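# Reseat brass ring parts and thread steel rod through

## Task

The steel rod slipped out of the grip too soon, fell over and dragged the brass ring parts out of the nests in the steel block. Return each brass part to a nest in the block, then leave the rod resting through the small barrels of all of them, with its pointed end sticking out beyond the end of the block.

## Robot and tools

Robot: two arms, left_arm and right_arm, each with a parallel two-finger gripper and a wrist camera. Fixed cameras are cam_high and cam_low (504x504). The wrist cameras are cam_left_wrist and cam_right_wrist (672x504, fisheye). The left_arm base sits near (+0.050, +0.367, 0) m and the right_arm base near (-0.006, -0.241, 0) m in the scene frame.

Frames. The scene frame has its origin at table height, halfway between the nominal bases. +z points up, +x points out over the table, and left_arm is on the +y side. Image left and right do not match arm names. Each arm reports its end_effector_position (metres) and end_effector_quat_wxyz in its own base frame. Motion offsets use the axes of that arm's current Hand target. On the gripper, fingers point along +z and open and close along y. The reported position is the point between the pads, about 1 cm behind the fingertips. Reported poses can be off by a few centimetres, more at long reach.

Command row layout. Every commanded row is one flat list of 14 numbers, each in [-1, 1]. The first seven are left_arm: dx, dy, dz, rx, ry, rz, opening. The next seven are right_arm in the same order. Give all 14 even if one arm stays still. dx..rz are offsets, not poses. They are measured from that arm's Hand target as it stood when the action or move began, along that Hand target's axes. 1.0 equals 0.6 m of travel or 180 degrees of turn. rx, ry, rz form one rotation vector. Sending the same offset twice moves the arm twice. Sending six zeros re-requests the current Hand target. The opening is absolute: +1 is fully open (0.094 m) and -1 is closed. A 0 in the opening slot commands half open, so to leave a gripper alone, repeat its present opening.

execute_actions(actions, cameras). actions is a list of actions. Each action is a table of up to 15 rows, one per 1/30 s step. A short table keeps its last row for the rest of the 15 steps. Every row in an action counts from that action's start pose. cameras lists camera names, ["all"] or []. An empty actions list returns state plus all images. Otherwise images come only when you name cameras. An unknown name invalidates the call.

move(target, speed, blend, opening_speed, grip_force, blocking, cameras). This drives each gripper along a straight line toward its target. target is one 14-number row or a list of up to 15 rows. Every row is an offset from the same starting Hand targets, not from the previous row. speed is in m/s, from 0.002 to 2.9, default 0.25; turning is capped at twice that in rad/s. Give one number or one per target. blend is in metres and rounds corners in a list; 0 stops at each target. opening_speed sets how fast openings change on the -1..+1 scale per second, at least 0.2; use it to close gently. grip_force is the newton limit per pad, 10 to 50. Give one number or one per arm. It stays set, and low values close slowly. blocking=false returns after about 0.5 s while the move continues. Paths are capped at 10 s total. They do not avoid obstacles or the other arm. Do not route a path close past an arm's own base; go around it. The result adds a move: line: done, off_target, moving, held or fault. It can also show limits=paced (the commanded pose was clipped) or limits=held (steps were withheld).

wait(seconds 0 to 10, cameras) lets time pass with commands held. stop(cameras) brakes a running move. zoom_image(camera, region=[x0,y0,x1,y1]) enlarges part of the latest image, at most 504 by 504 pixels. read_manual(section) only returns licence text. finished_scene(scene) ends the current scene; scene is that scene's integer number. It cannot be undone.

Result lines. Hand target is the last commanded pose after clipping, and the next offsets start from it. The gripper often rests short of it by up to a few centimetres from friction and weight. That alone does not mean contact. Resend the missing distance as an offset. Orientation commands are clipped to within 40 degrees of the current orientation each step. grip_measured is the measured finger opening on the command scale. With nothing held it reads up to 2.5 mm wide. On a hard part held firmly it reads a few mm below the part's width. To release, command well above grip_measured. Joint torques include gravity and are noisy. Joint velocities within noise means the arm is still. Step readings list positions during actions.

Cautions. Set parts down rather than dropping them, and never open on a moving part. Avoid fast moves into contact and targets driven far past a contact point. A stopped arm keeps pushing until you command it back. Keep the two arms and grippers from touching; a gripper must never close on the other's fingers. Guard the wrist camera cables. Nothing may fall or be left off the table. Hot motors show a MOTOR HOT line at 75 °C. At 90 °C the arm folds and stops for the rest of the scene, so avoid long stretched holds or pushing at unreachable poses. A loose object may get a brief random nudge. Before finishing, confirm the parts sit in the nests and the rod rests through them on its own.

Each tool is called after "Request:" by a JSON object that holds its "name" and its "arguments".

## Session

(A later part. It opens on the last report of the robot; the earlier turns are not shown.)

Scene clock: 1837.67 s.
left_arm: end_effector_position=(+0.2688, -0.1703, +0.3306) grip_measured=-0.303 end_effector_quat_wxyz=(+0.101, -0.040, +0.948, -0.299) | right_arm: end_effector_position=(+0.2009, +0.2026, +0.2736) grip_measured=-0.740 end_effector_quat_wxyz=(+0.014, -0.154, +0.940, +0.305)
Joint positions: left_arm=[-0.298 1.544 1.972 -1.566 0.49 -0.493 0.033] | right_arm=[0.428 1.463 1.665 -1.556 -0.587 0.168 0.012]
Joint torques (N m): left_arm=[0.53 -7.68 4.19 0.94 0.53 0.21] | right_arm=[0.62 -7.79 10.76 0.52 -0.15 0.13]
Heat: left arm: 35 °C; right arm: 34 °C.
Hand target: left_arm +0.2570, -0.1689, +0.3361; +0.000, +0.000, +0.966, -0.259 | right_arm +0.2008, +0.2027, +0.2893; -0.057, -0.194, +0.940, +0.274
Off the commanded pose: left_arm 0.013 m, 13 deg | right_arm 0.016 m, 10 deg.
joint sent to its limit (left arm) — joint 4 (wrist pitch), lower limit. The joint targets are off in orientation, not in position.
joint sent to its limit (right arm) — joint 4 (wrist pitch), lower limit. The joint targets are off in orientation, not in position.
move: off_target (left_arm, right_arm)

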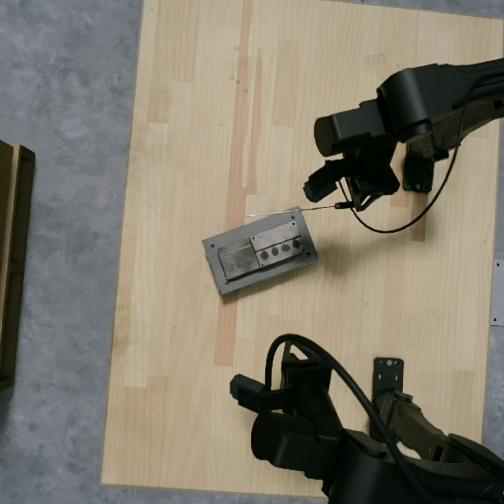

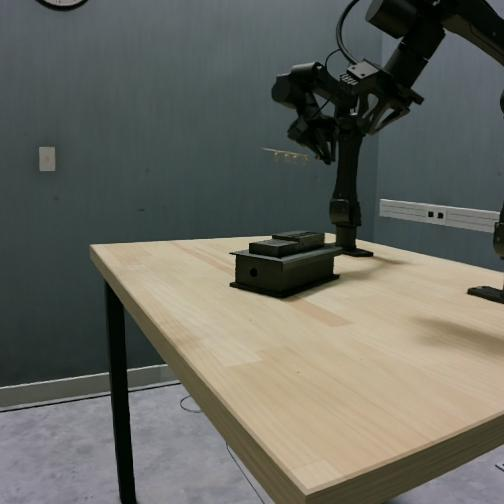

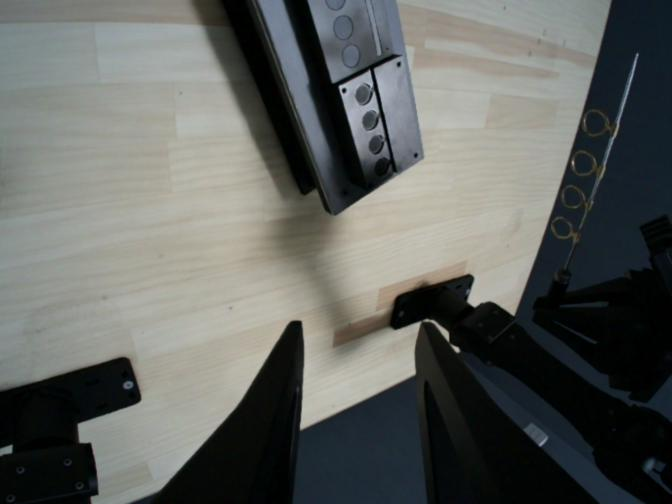

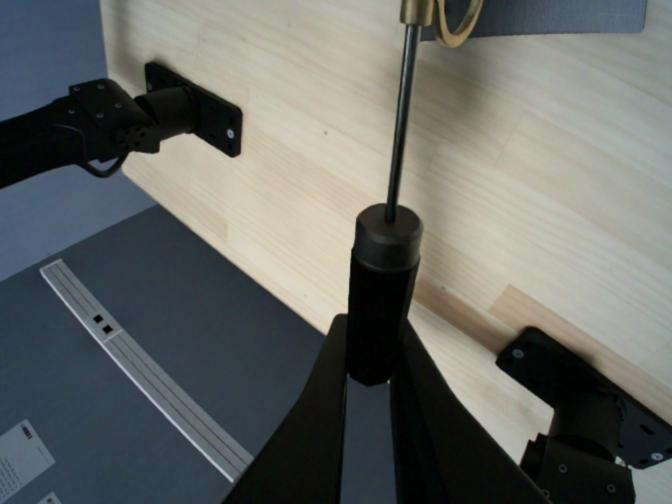

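Request:
{"name": "move", "arguments": {"target": [0,0,0,0,0,0,-0.3,-0.083,-0.004,0.136,0,0.03,-0.047,-0.95], "speed": 0.12, "cameras": ["all"]}}

Scene clock: 1857.73 s.
left_arm: end_effector_position=(+0.2688, -0.1703, +0.3306) grip_measured=-0.303 end_effector_quat_wxyz=(+0.101, -0.040, +0.948, -0.299) | right_arm: end_effector_position=(+0.2245, +0.2566, +0.2130) grip_measured=-0.740 end_effector_quat_wxyz=(-0.079, -0.250, +0.925, +0.274)
Joint positions: left_arm=[-0.298 1.544 1.972 -1.566 0.49 -0.493 0.033] | right_arm=[0.556 1.796 1.79 -1.556 -0.578 0.032 0.012]
Joint torques (N m): left_arm=[0.42 -7.58 4.18 0.91 0.5 0.22] | right_arm=[0.61 -8.24 10.88 0.11 -0.16 -0.26]
Heat: left arm: 34 °C; right arm: 34 °C.
Hand target: left_arm +0.2570, -0.1689, +0.3361; +0.000, +0.000, +0.966, -0.259 | right_arm +0.2298, +0.2609, +0.2190; -0.081, -0.276, +0.920, +0.268
Off the commanded pose: left_arm 0.013 m, 13 deg | right_arm 0.009 m, 3 deg.
joint sent to its limit (left arm) — joint 4 (wrist pitch), lower limit. The joint targets are off in orientation, not in position.
joint sent to its limit (right arm) — joint 4 (wrist pitch), lower limit. The joint targets still meet the commanded pose.
move: off_target (left_arm, right_arm)

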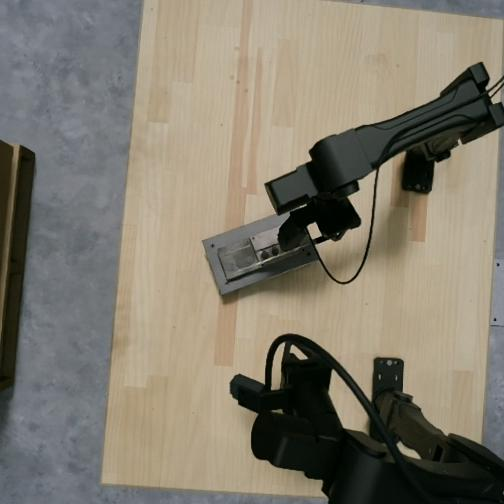

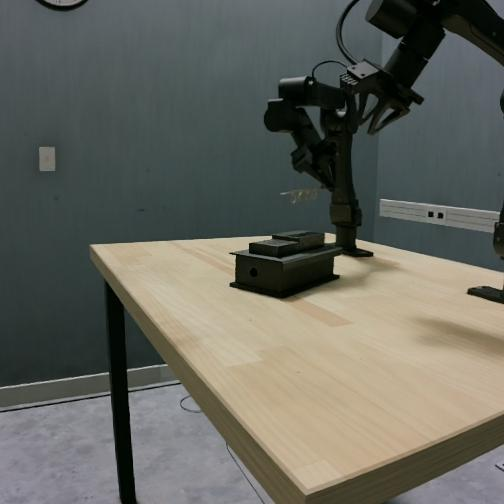

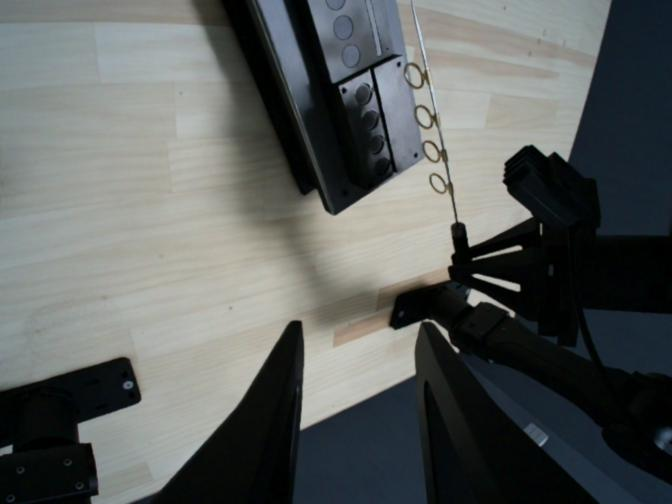

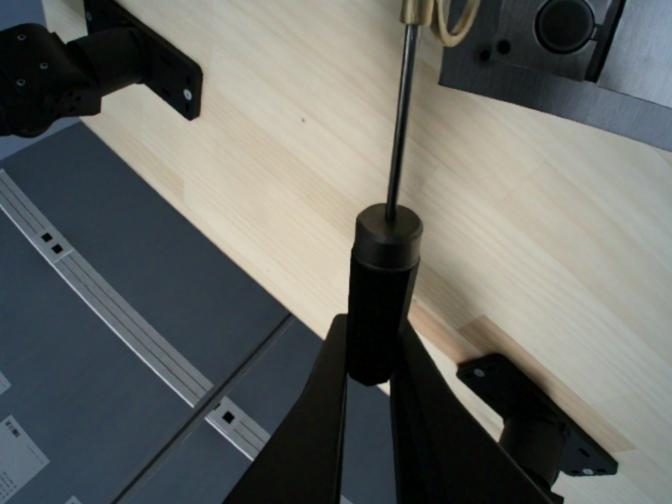

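Request:
{"name": "move", "arguments": {"target": [0,0,0,0,0,0,-0.3,0,-0.049,0.077,0,0,0,-0.95], "speed": 0.1, "cameras": ["all"]}}

Request:
{"name": "zoom_image", "arguments": {"camera": "cam_left_wrist", "region": [300, 0, 500, 250]}}

Request:
{"name": "zoom_image", "arguments": {"camera": "cam_low", "region": [220, 150, 360, 300]}}

Scene clock: 1873.20 s.
left_arm: end_effector_position=(+0.2688, -0.1703, +0.3306) grip_measured=-0.303 end_effector_quat_wxyz=(+0.101, -0.040, +0.948, -0.299) | right_arm: end_effector_position=(+0.2275, +0.2574, +0.1741) grip_measured=-0.740 end_effector_quat_wxyz=(-0.087, -0.259, +0.924, +0.268)
Joint positions: left_arm=[-0.298 1.544 1.972 -1.566 0.49 -0.493 0.033] | right_arm=[0.556 1.809 1.651 -1.433 -0.572 0.004 0.012]
Joint torques (N m): left_arm=[0.44 -7.64 4.25 0.95 0.52 0.21] | right_arm=[0.66 -8.51 5.14 0.43 -0.17 -0.29]
Heat: left arm: 34 °C; right arm: 36 °C.
Hand target: left_arm +0.2570, -0.1689, +0.3361; +0.000, +0.000, +0.966, -0.259 | right_arm +0.2297, +0.2608, +0.1643; -0.081, -0.276, +0.920, +0.268
Off the commanded pose: left_arm 0.013 m, 13 deg | right_arm 0.011 m, 2 deg.
joint sent to its limit (left arm) — joint 4 (wrist pitch), lower limit. The joint targets are off in orientation, not in position.
move: off_target (left_arm, right_arm)

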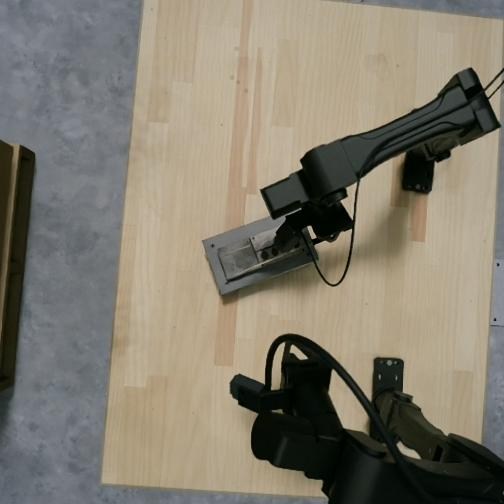

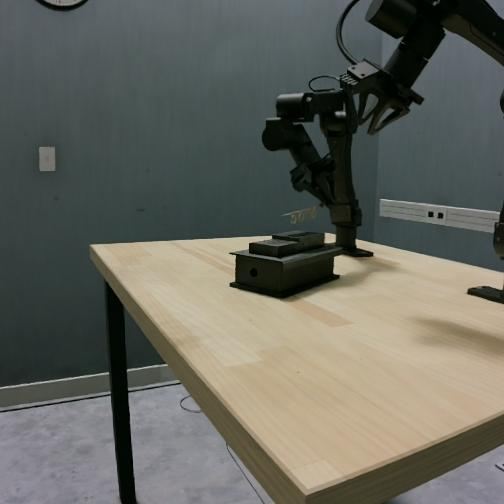

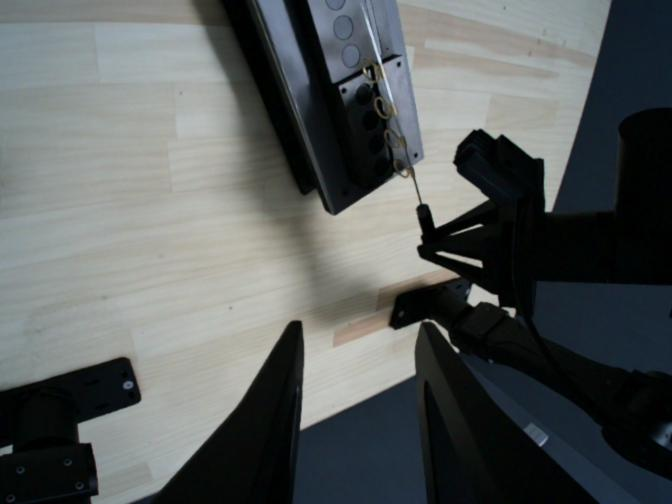

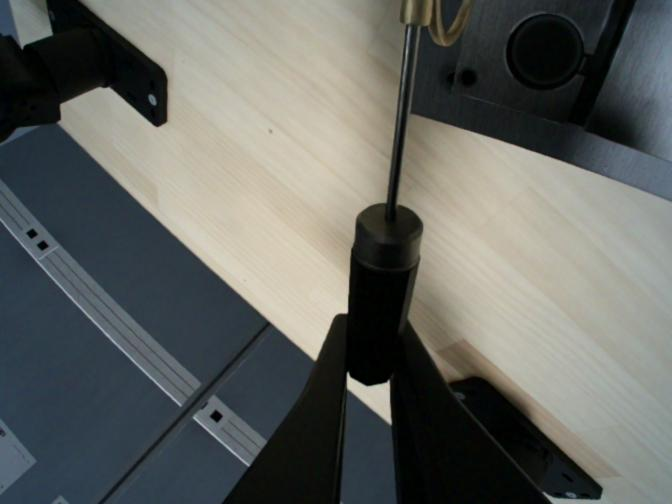

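Scaled by 2.016 from the camera's 672x504 image, which has a finer 960x720 frame.

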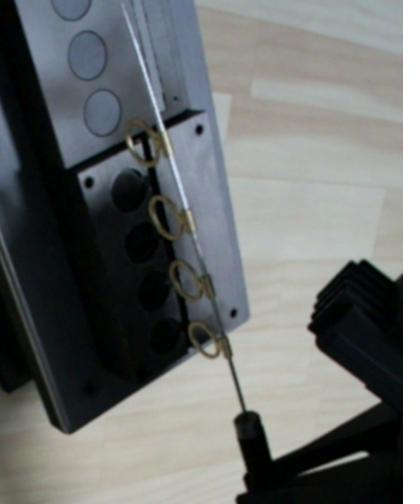

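Scaled by 3.360 from the camera's 504x504 image, which has a finer 720x720 frame.

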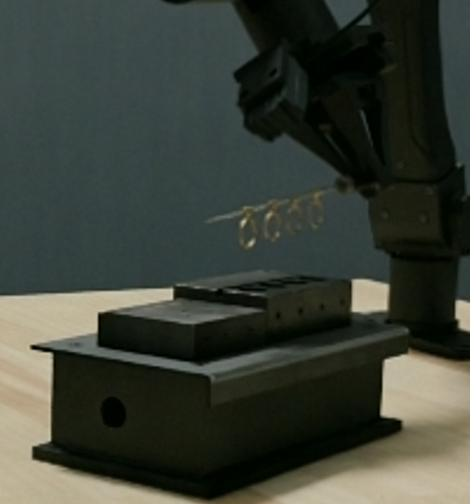

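Request:
{"name": "move", "arguments": {"target": [0,0,0,0,0,0,-0.3,0.004,-0.0375,0.0193,0,0,0,-0.95], "speed": 0.1, "cameras": ["cam_left_wrist","cam_right_wrist","cam_low"]}}

Request:
{"name": "zoom_image", "arguments": {"camera": "cam_left_wrist", "region": [300, 0, 500, 250]}}

Request:
{"name": "zoom_image", "arguments": {"camera": "cam_low", "region": [220, 150, 360, 300]}}

Scene clock: 1914.57 s.
left_arm: end_effector_position=(+0.2688, -0.1703, +0.3306) grip_measured=-0.303 end_effector_quat_wxyz=(+0.101, -0.040, +0.948, -0.299) | right_arm: end_effector_position=(+0.2303, +0.2488, +0.1521) grip_measured=-0.740 end_effector_quat_wxyz=(-0.089, -0.264, +0.922, +0.268)
Joint positions: left_arm=[-0.298 1.544 1.972 -1.566 0.49 -0.493 0.033] | right_arm=[0.53 1.809 1.564 -1.37 -0.57 -0.041 0.012]
Joint torques (N m): left_arm=[0.39 -7.64 4.23 0.91 0.54 0.21] | right_arm=[-0.5 -8.61 5.01 0.37 -0.19 -0.26]
Heat: left arm: 33 °C; right arm: 34 °C.
Hand target: left_arm +0.2570, -0.1689, +0.3361; +0.000, +0.000, +0.966, -0.259 | right_arm +0.2347, +0.2488, +0.1425; -0.081, -0.276, +0.920, +0.268
Off the commanded pose: left_arm 0.013 m, 13 deg | right_arm 0.011 m, 2 deg.
joint sent to its limit (left arm) — joint 4 (wrist pitch), lower limit. The joint targets are off in orientation, not in position.
move: off_target (left_arm, right_arm)
Images, in order (width x height): cam_low 504x504, cam_left_wrist 672x504, cam_right_wrist 672x504.

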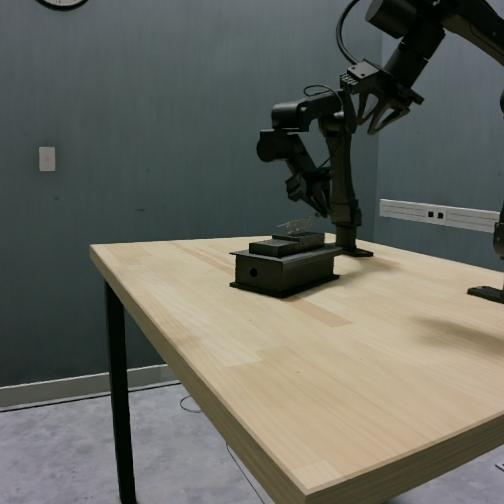

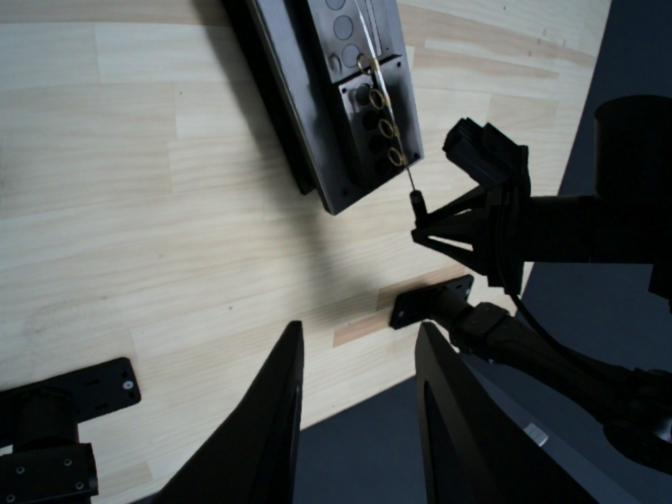

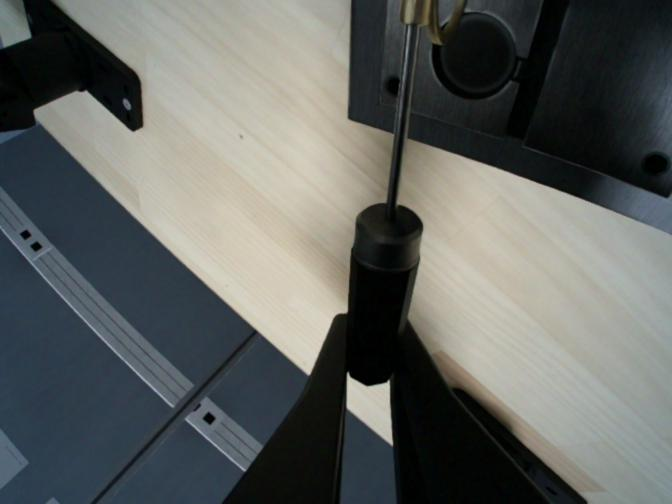

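Scaled by 2.016 from the camera's 672x504 image, which has a finer 960x720 frame.

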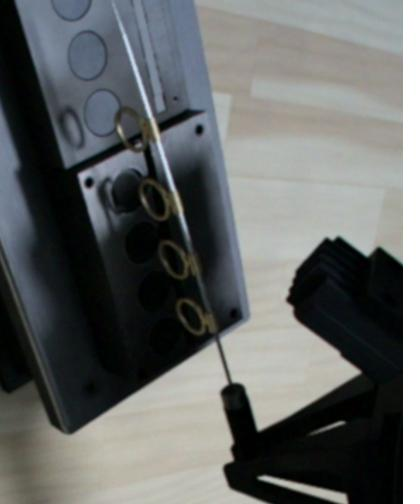

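Scaled by 3.360 from the camera's 504x504 image, which has a finer 720x720 frame.

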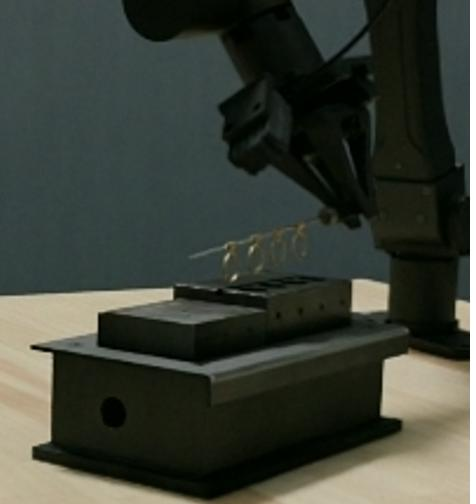

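Request:
{"name": "move", "arguments": {"target": [0,0,0,0,0,0,-0.3,0.0093,0.0213,0.0078,0,0,0,-0.95], "speed": 0.1, "cameras": ["cam_left_wrist","cam_right_wrist"]}}

Request:
{"name": "zoom_image", "arguments": {"camera": "cam_left_wrist", "region": [300, 0, 500, 250]}}

Scene clock: 1937.47 s.
left_arm: end_effector_position=(+0.2688, -0.1703, +0.3306) grip_measured=-0.303 end_effector_quat_wxyz=(+0.101, -0.040, +0.948, -0.299) | right_arm: end_effector_position=(+0.2219, +0.2551, +0.1458) grip_measured=-0.740 end_effector_quat_wxyz=(-0.096, -0.272, +0.920, +0.265)
Joint positions: left_arm=[-0.298 1.544 1.972 -1.566 0.49 -0.493 0.033] | right_arm=[0.56 1.809 1.539 -1.349 -0.57 -0.028 0.012]
Joint torques (N m): left_arm=[0.54 -7.61 4.21 0.91 0.53 0.21] | right_arm=[0.4 -11.22 5.01 0.38 -0.2 0.11]
Heat: left arm: 33 °C; right arm: 34 °C.
Hand target: left_arm +0.2570, -0.1689, +0.3361; +0.000, +0.000, +0.966, -0.259 | right_arm +0.2228, +0.2568, +0.1454; -0.081, -0.276, +0.920, +0.268
Off the commanded pose: left_arm 0.013 m, 13 deg | right_arm 0.002 m, 2 deg.
joint sent to its limit (left arm) — joint 4 (wrist pitch), lower limit. The joint targets are off in orientation, not in position.
move: off_target (left_arm)
Images, in order (width x height): cam_left_wrist 672x504, cam_right_wrist 672x504.

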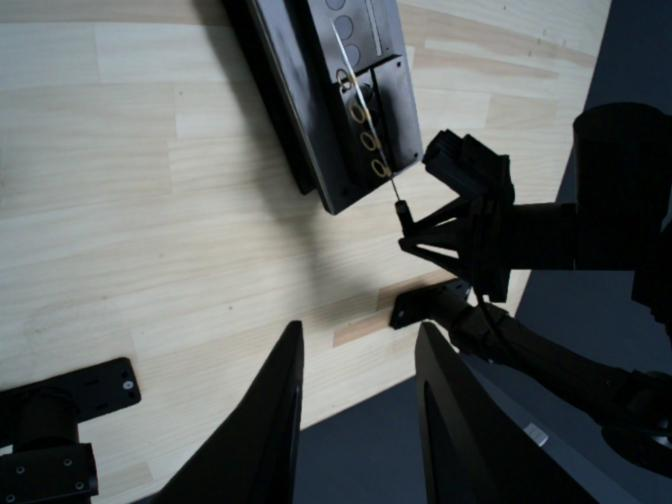

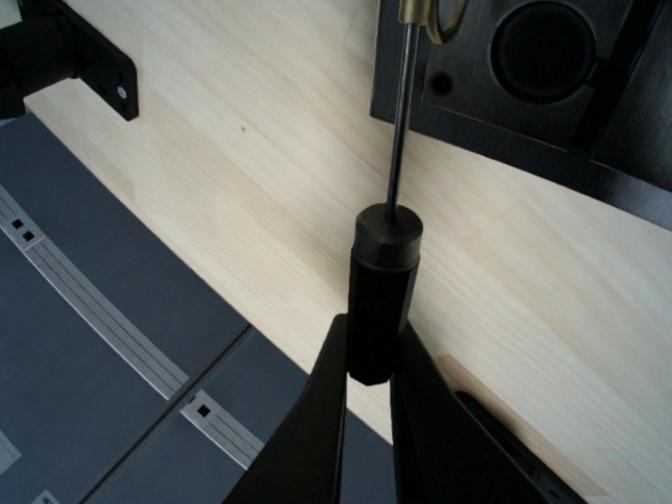

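Scaled by 2.016 from the camera's 672x504 image, which has a finer 960x720 frame.

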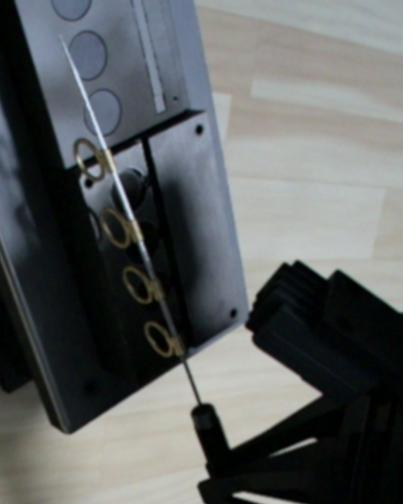

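Request:
{"name": "move", "arguments": {"target": [0,0,0,0,0,0,-0.3,0,0.012,-0.018,0,-0.022,0.034,-0.95], "speed": 0.1, "cameras": ["cam_left_wrist","cam_right_wrist"]}}

Request:
{"name": "zoom_image", "arguments": {"camera": "cam_left_wrist", "region": [300, 0, 500, 250]}}

Scene clock: 1947.47 s.
left_arm: end_effector_position=(+0.2688, -0.1703, +0.3306) grip_measured=-0.303 end_effector_quat_wxyz=(+0.101, -0.040, +0.948, -0.299) | right_arm: end_effector_position=(+0.2220, +0.2552, +0.1571) grip_measured=-0.740 end_effector_quat_wxyz=(-0.082, -0.211, +0.936, +0.269)
Joint positions: left_arm=[-0.298 1.544 1.972 -1.566 0.49 -0.493 0.033] | right_arm=[0.56 1.745 1.506 -1.306 -0.57 0.125 0.012]
Joint torques (N m): left_arm=[0.42 -7.58 4.22 0.95 0.52 0.18] | right_arm=[0.59 -11.32 5.11 0.55 -0.16 0.13]
Heat: left arm: 33 °C; right arm: 34 °C.
Hand target: left_arm +0.2570, -0.1689, +0.3361; +0.000, +0.000, +0.966, -0.259 | right_arm +0.2227, +0.2570, +0.1584; -0.063, -0.217, +0.935, +0.272
Off the commanded pose: left_arm 0.013 m, 13 deg | right_arm 0.002 m, 2 deg.
joint sent to its limit (left arm) — joint 4 (wrist pitch), lower limit. The joint targets are off in orientation, not in position.
move: off_target (left_arm)
Images, in order (width x height): cam_left_wrist 672x504, cam_right_wrist 672x504.

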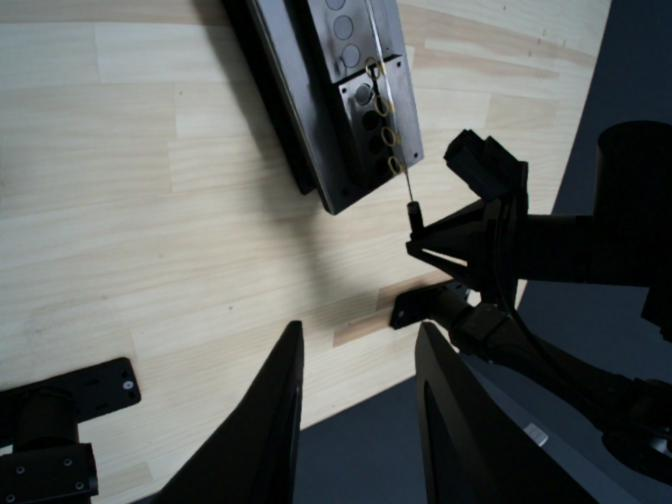

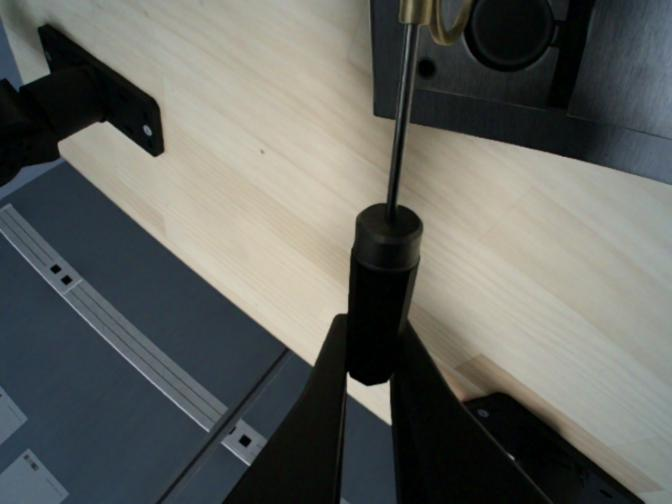

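Scaled by 2.016 from the camera's 672x504 image, which has a finer 960x720 frame.

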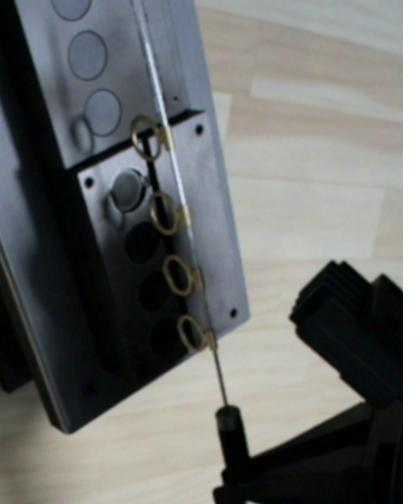

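Request:
{"name": "move", "arguments": {"target": [0,0,0,0,0,0,-0.3,0.005,-0.007,0.0115,0.002,-0.028,-0.018,-0.95], "speed": 0.1, "cameras": ["cam_left_wrist","cam_right_wrist","cam_low"]}}

Request:
{"name": "zoom_image", "arguments": {"camera": "cam_left_wrist", "region": [330, 0, 450, 210]}}

Request:
{"name": "zoom_image", "arguments": {"camera": "cam_low", "region": [250, 200, 350, 270]}}

Scene clock: 2009.57 s.
left_arm: end_effector_position=(+0.2688, -0.1703, +0.3306) grip_measured=-0.303 end_effector_quat_wxyz=(+0.101, -0.040, +0.948, -0.299) | right_arm: end_effector_position=(+0.2185, +0.2534, +0.1487) grip_measured=-0.740 end_effector_quat_wxyz=(-0.035, -0.225, +0.934, +0.276)
Joint positions: left_arm=[-0.298 1.544 1.972 -1.566 0.49 -0.493 0.033] | right_arm=[0.57 1.647 1.362 -1.157 -0.552 0.134 0.012]
Joint torques (N m): left_arm=[0.4 -7.66 4.19 0.95 0.52 0.23] | right_arm=[0.69 -10.63 5.23 0.81 -0.14 0.13]
Motor temperatures (°C): left_arm=[25 31 32 29 25 23 24] | right_arm=[25 36 32 26 24 24 34]
Heat: left arm: 32 °C; right arm: 36 °C.
Hand target: left_arm +0.2570, -0.1689, +0.3361; +0.000, +0.000, +0.966, -0.259 | right_arm +0.2199, +0.2559, +0.1503; -0.014, -0.231, +0.932, +0.280
Off the commanded pose: left_arm 0.013 m, 13 deg | right_arm 0.003 m, 3 deg.
joint sent to its limit (left arm) — joint 4 (wrist pitch), lower limit. The joint targets are off in orientation, not in position.
move: off_target (left_arm, right_arm)
Images, in order (width x height): cam_low 504x504, cam_left_wrist 672x504, cam_right_wrist 672x504.

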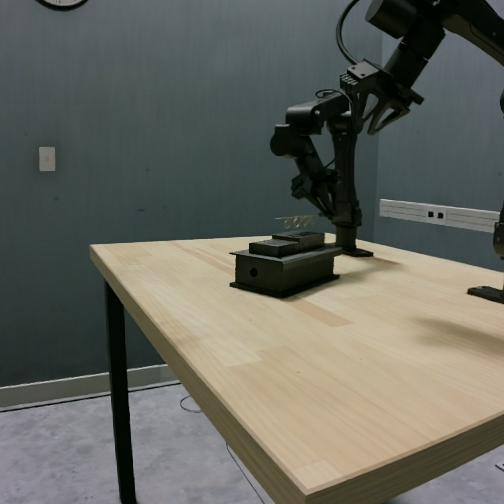

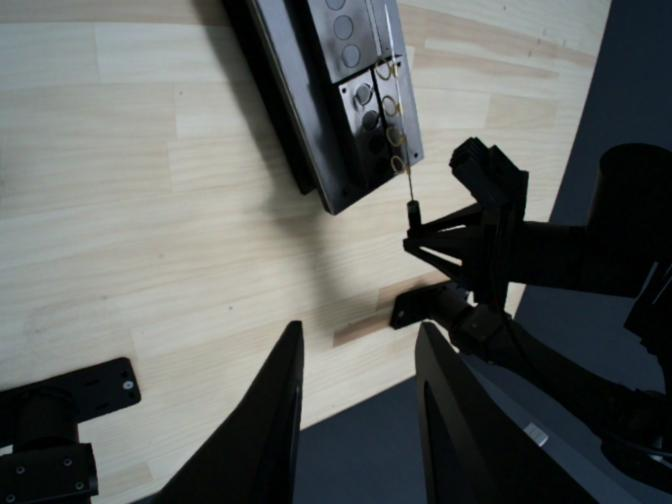

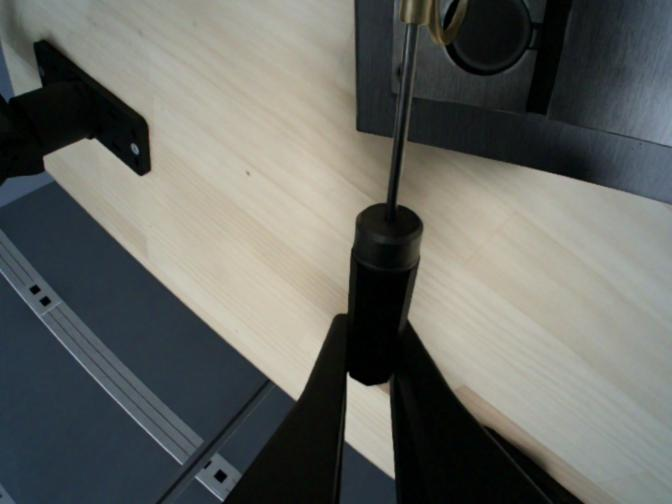

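Scaled by 2.400 from the camera's 672x504 image, which has a finer 960x720 frame.

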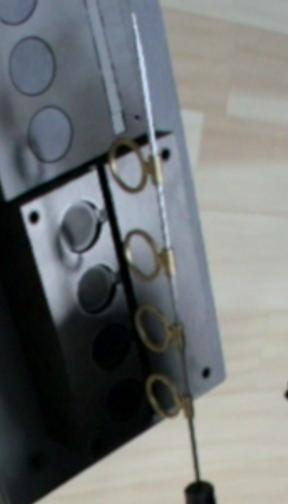

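Scaled by 5.040 from the camera's 504x504 image, which has a finer 720x720 frame.

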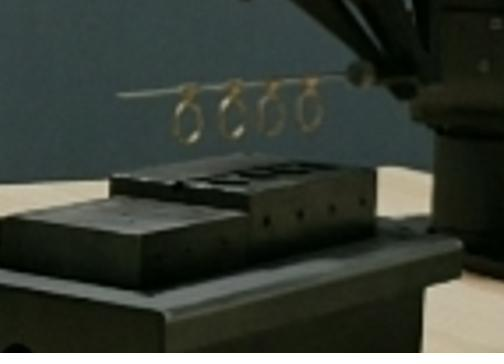

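Request:
{"name": "move", "arguments": {"target": [0,0,0,0,0,0,-0.3,0.011,-0.008,0.0227,0,0,0,-0.95], "speed": 0.06, "cameras": ["cam_left_wrist","cam_right_wrist","cam_low"]}}

Request:
{"name": "zoom_image", "arguments": {"camera": "cam_left_wrist", "region": [330, 0, 450, 210]}}

Request:
{"name": "zoom_image", "arguments": {"camera": "cam_low", "region": [250, 200, 350, 270]}}

Scene clock: 2031.83 s.
left_arm: end_effector_position=(+0.2688, -0.1703, +0.3306) grip_measured=-0.303 end_effector_quat_wxyz=(+0.101, -0.040, +0.948, -0.299) | right_arm: end_effector_position=(+0.2124, +0.2543, +0.1343) grip_measured=-0.740 end_effector_quat_wxyz=(-0.035, -0.225, +0.933, +0.277)
Joint positions: left_arm=[-0.298 1.544 1.972 -1.566 0.49 -0.493 0.033] | right_arm=[0.583 1.631 1.287 -1.089 -0.55 0.148 0.012]
Joint torques (N m): left_arm=[0.44 -7.6 4.18 0.93 0.54 0.19] | right_arm=[0.68 -10.4 5.19 0.82 -0.16 0.13]
Heat: left arm: 32 °C; right arm: 34 °C.
Hand target: left_arm +0.2570, -0.1689, +0.3361; +0.000, +0.000, +0.966, -0.259 | right_arm +0.2139, +0.2565, +0.1356; -0.014, -0.231, +0.932, +0.280
Off the commanded pose: left_arm 0.013 m, 13 deg | right_arm 0.003 m, 3 deg.
joint sent to its limit (left arm) — joint 4 (wrist pitch), lower limit. The joint targets are off in orientation, not in position.
move: off_target (left_arm, right_arm)
Images, in order (width x height): cam_low 504x504, cam_left_wrist 672x504, cam_right_wrist 672x504.

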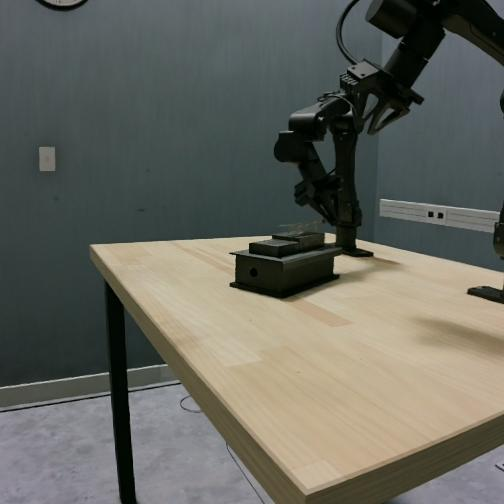

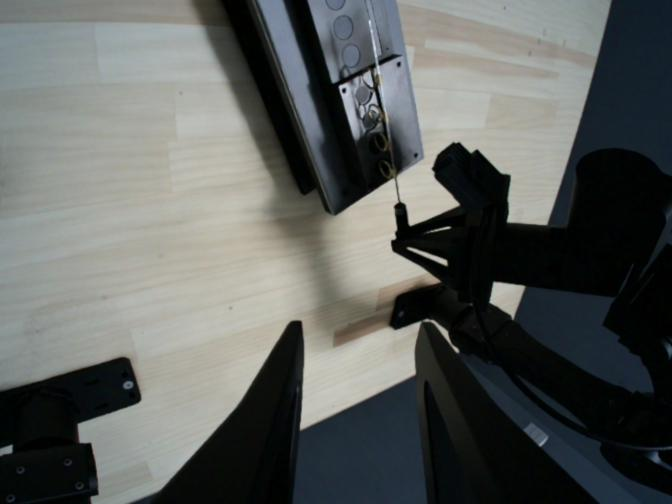

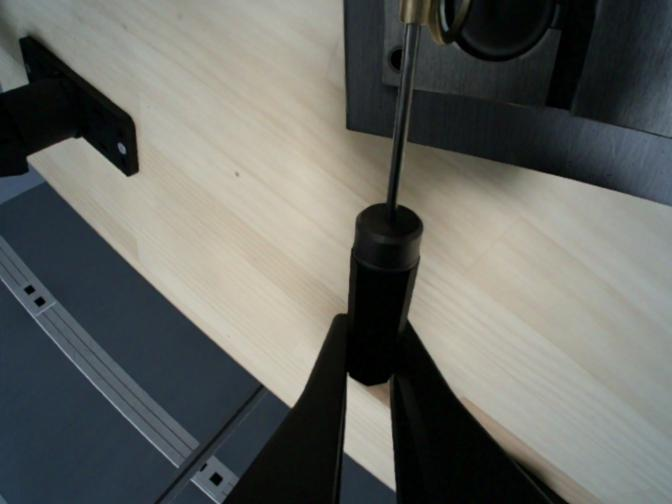

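Scaled by 2.400 from the camera's 672x504 image, which has a finer 960x720 frame.

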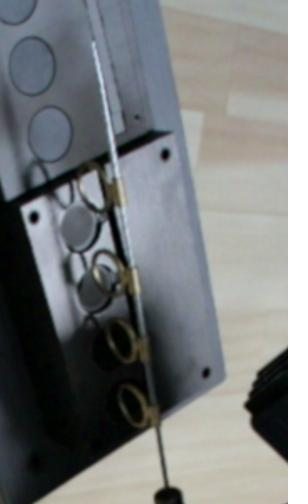

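Scaled by 5.040 from the camera's 504x504 image, which has a finer 720x720 frame.

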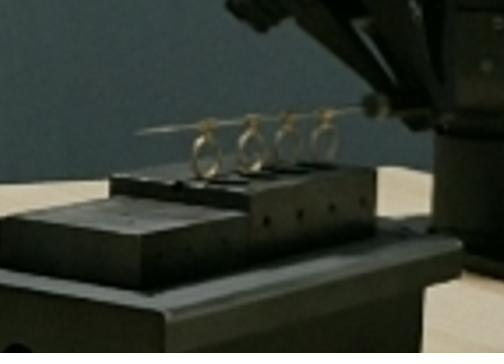

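Request:
{"name": "move", "arguments": {"target": [[0,0,0,0,0,0,-0.3,-0.001,0.022,0.0095,0,0,0,-0.95],[0,0,0,0,0,0,-0.3,-0.001,0.0145,0.0205,0,0,0,-0.95]], "speed": 0.06, "cameras": ["cam_left_wrist","cam_right_wrist","cam_low"]}}

Request:
{"name": "zoom_image", "arguments": {"camera": "cam_left_wrist", "region": [330, 0, 450, 210]}}

Request:
{"name": "zoom_image", "arguments": {"camera": "cam_low", "region": [250, 200, 350, 270]}}

Scene clock: 2049.60 s.
left_arm: end_effector_position=(+0.2688, -0.1703, +0.3306) grip_measured=-0.303 end_effector_quat_wxyz=(+0.101, -0.040, +0.948, -0.299) | right_arm: end_effector_position=(+0.2064, +0.2678, +0.1307) grip_measured=-0.740 end_effector_quat_wxyz=(-0.032, -0.228, +0.933, +0.277)
Joint positions: left_arm=[-0.298 1.544 1.972 -1.566 0.49 -0.493 0.033] | right_arm=[0.633 1.631 1.272 -1.039 -0.541 0.202 0.012]
Joint torques (N m): left_arm=[0.5 -7.53 4.22 0.93 0.51 0.2] | right_arm=[0.35 -9.7 5.23 0.91 -0.14 0.14]
Heat: left arm: 32 °C; right arm: 34 °C.
Hand target: left_arm +0.2570, -0.1689, +0.3361; +0.000, +0.000, +0.966, -0.259 | right_arm +0.2088, +0.2695, +0.1299; -0.014, -0.231, +0.932, +0.280
Off the commanded pose: left_arm 0.013 m, 13 deg | right_arm 0.003 m, 2 deg.
joint sent to its limit (left arm) — joint 4 (wrist pitch), lower limit. The joint targets are off in orientation, not in position.
move: off_target (left_arm)
Images, in order (width x height): cam_low 504x504, cam_left_wrist 672x504, cam_right_wrist 672x504.

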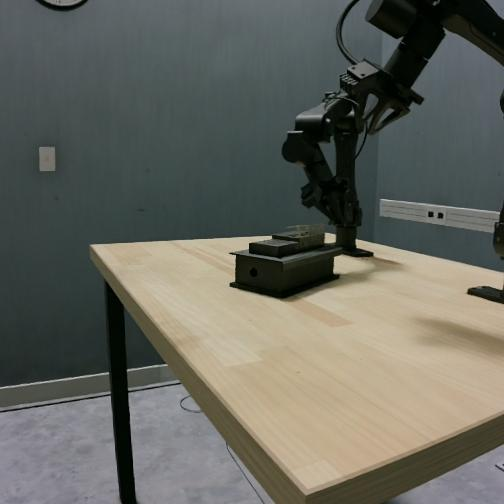

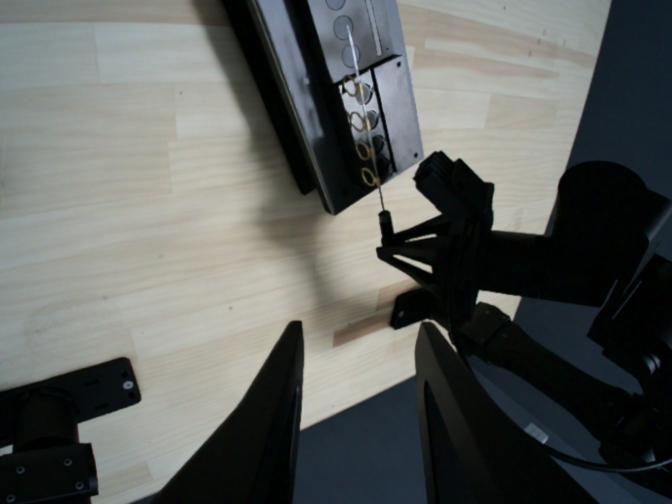

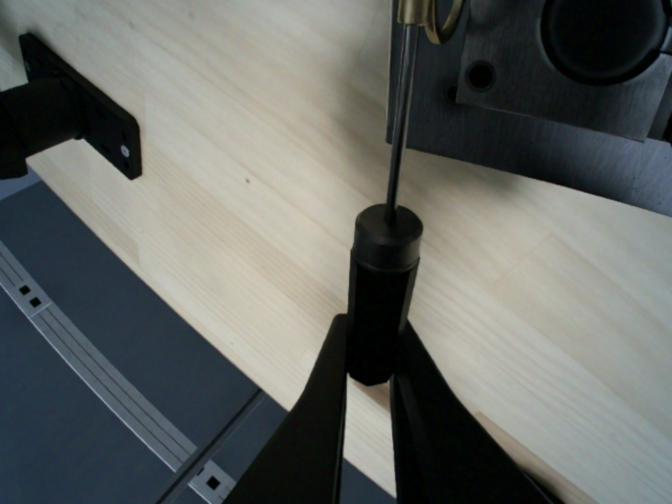

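Scaled by 2.400 from the camera's 672x504 image, which has a finer 960x720 frame.

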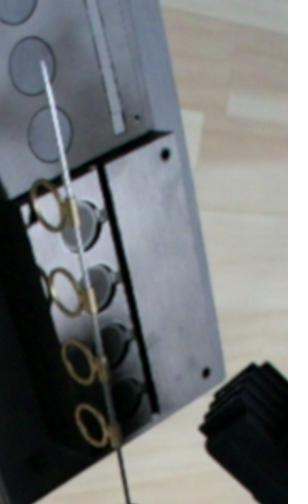

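Scaled by 5.040 from the camera's 504x504 image, which has a finer 720x720 frame.

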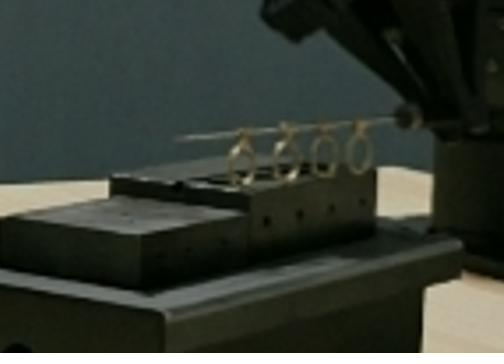

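Request:
{"name": "move", "arguments": {"target": [0,0,0,0,0,0,-0.3,-0.0095,-0.014,0.003,0,0,0,-0.95], "speed": 0.05, "cameras": ["cam_left_wrist","cam_right_wrist","cam_low"]}}

Request:
{"name": "zoom_image", "arguments": {"camera": "cam_left_wrist", "region": [330, 0, 450, 210]}}

Request:
{"name": "zoom_image", "arguments": {"camera": "cam_low", "region": [250, 200, 350, 270]}}

Scene clock: 2061.50 s.
left_arm: end_effector_position=(+0.2688, -0.1703, +0.3306) grip_measured=-0.303 end_effector_quat_wxyz=(+0.101, -0.040, +0.948, -0.299) | right_arm: end_effector_position=(+0.2108, +0.2656, +0.1309) grip_measured=-0.740 end_effector_quat_wxyz=(-0.028, -0.222, +0.934, +0.278)
Joint positions: left_arm=[-0.298 1.544 1.972 -1.566 0.49 -0.493 0.033] | right_arm=[0.619 1.631 1.272 -1.034 -0.541 0.202 0.012]
Joint torques (N m): left_arm=[0.42 -7.62 4.18 0.94 0.53 0.18] | right_arm=[-0.65 -7.46 5.72 0.91 -0.17 -0.18]
Heat: left arm: 32 °C; right arm: 34 °C.
Hand target: left_arm +0.2570, -0.1689, +0.3361; +0.000, +0.000, +0.966, -0.259 | right_arm +0.2172, +0.2667, +0.1245; -0.014, -0.231, +0.932, +0.280
Off the commanded pose: left_arm 0.013 m, 13 deg | right_arm 0.009 m, 2 deg.
joint sent to its limit (left arm) — joint 4 (wrist pitch), lower limit. The joint targets are off in orientation, not in position.
move: off_target (left_arm)
Images, in order (width x height): cam_low 504x504, cam_left_wrist 672x504, cam_right_wrist 672x504.

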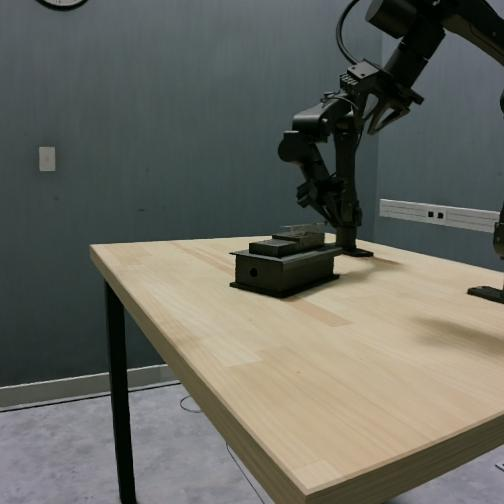

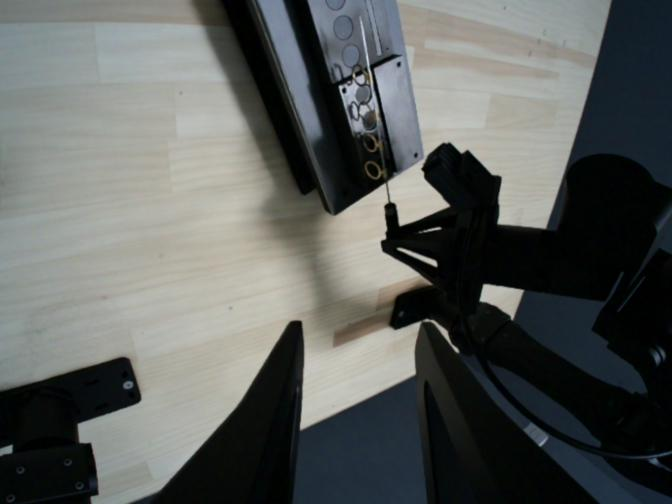

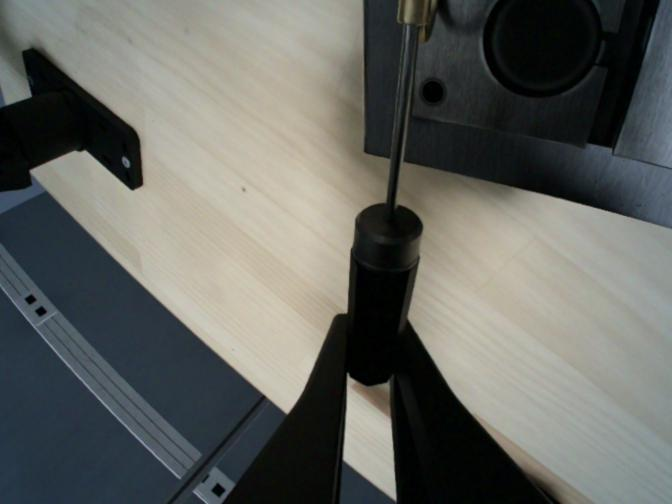

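Scaled by 2.400 from the camera's 672x504 image, which has a finer 960x720 frame.

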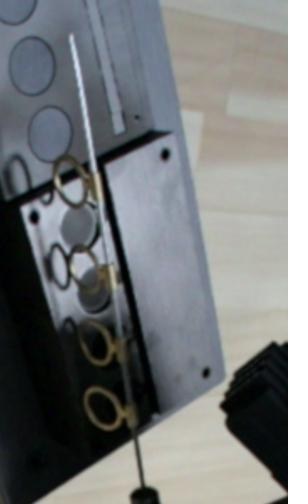

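Scaled by 5.040 from the camera's 504x504 image, which has a finer 720x720 frame.

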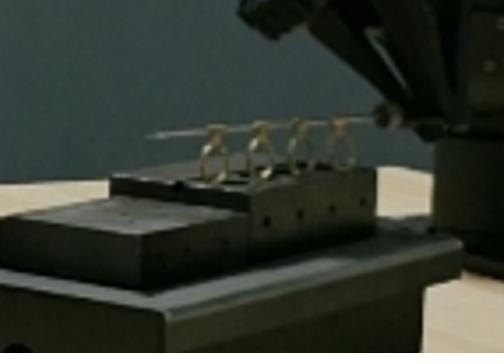

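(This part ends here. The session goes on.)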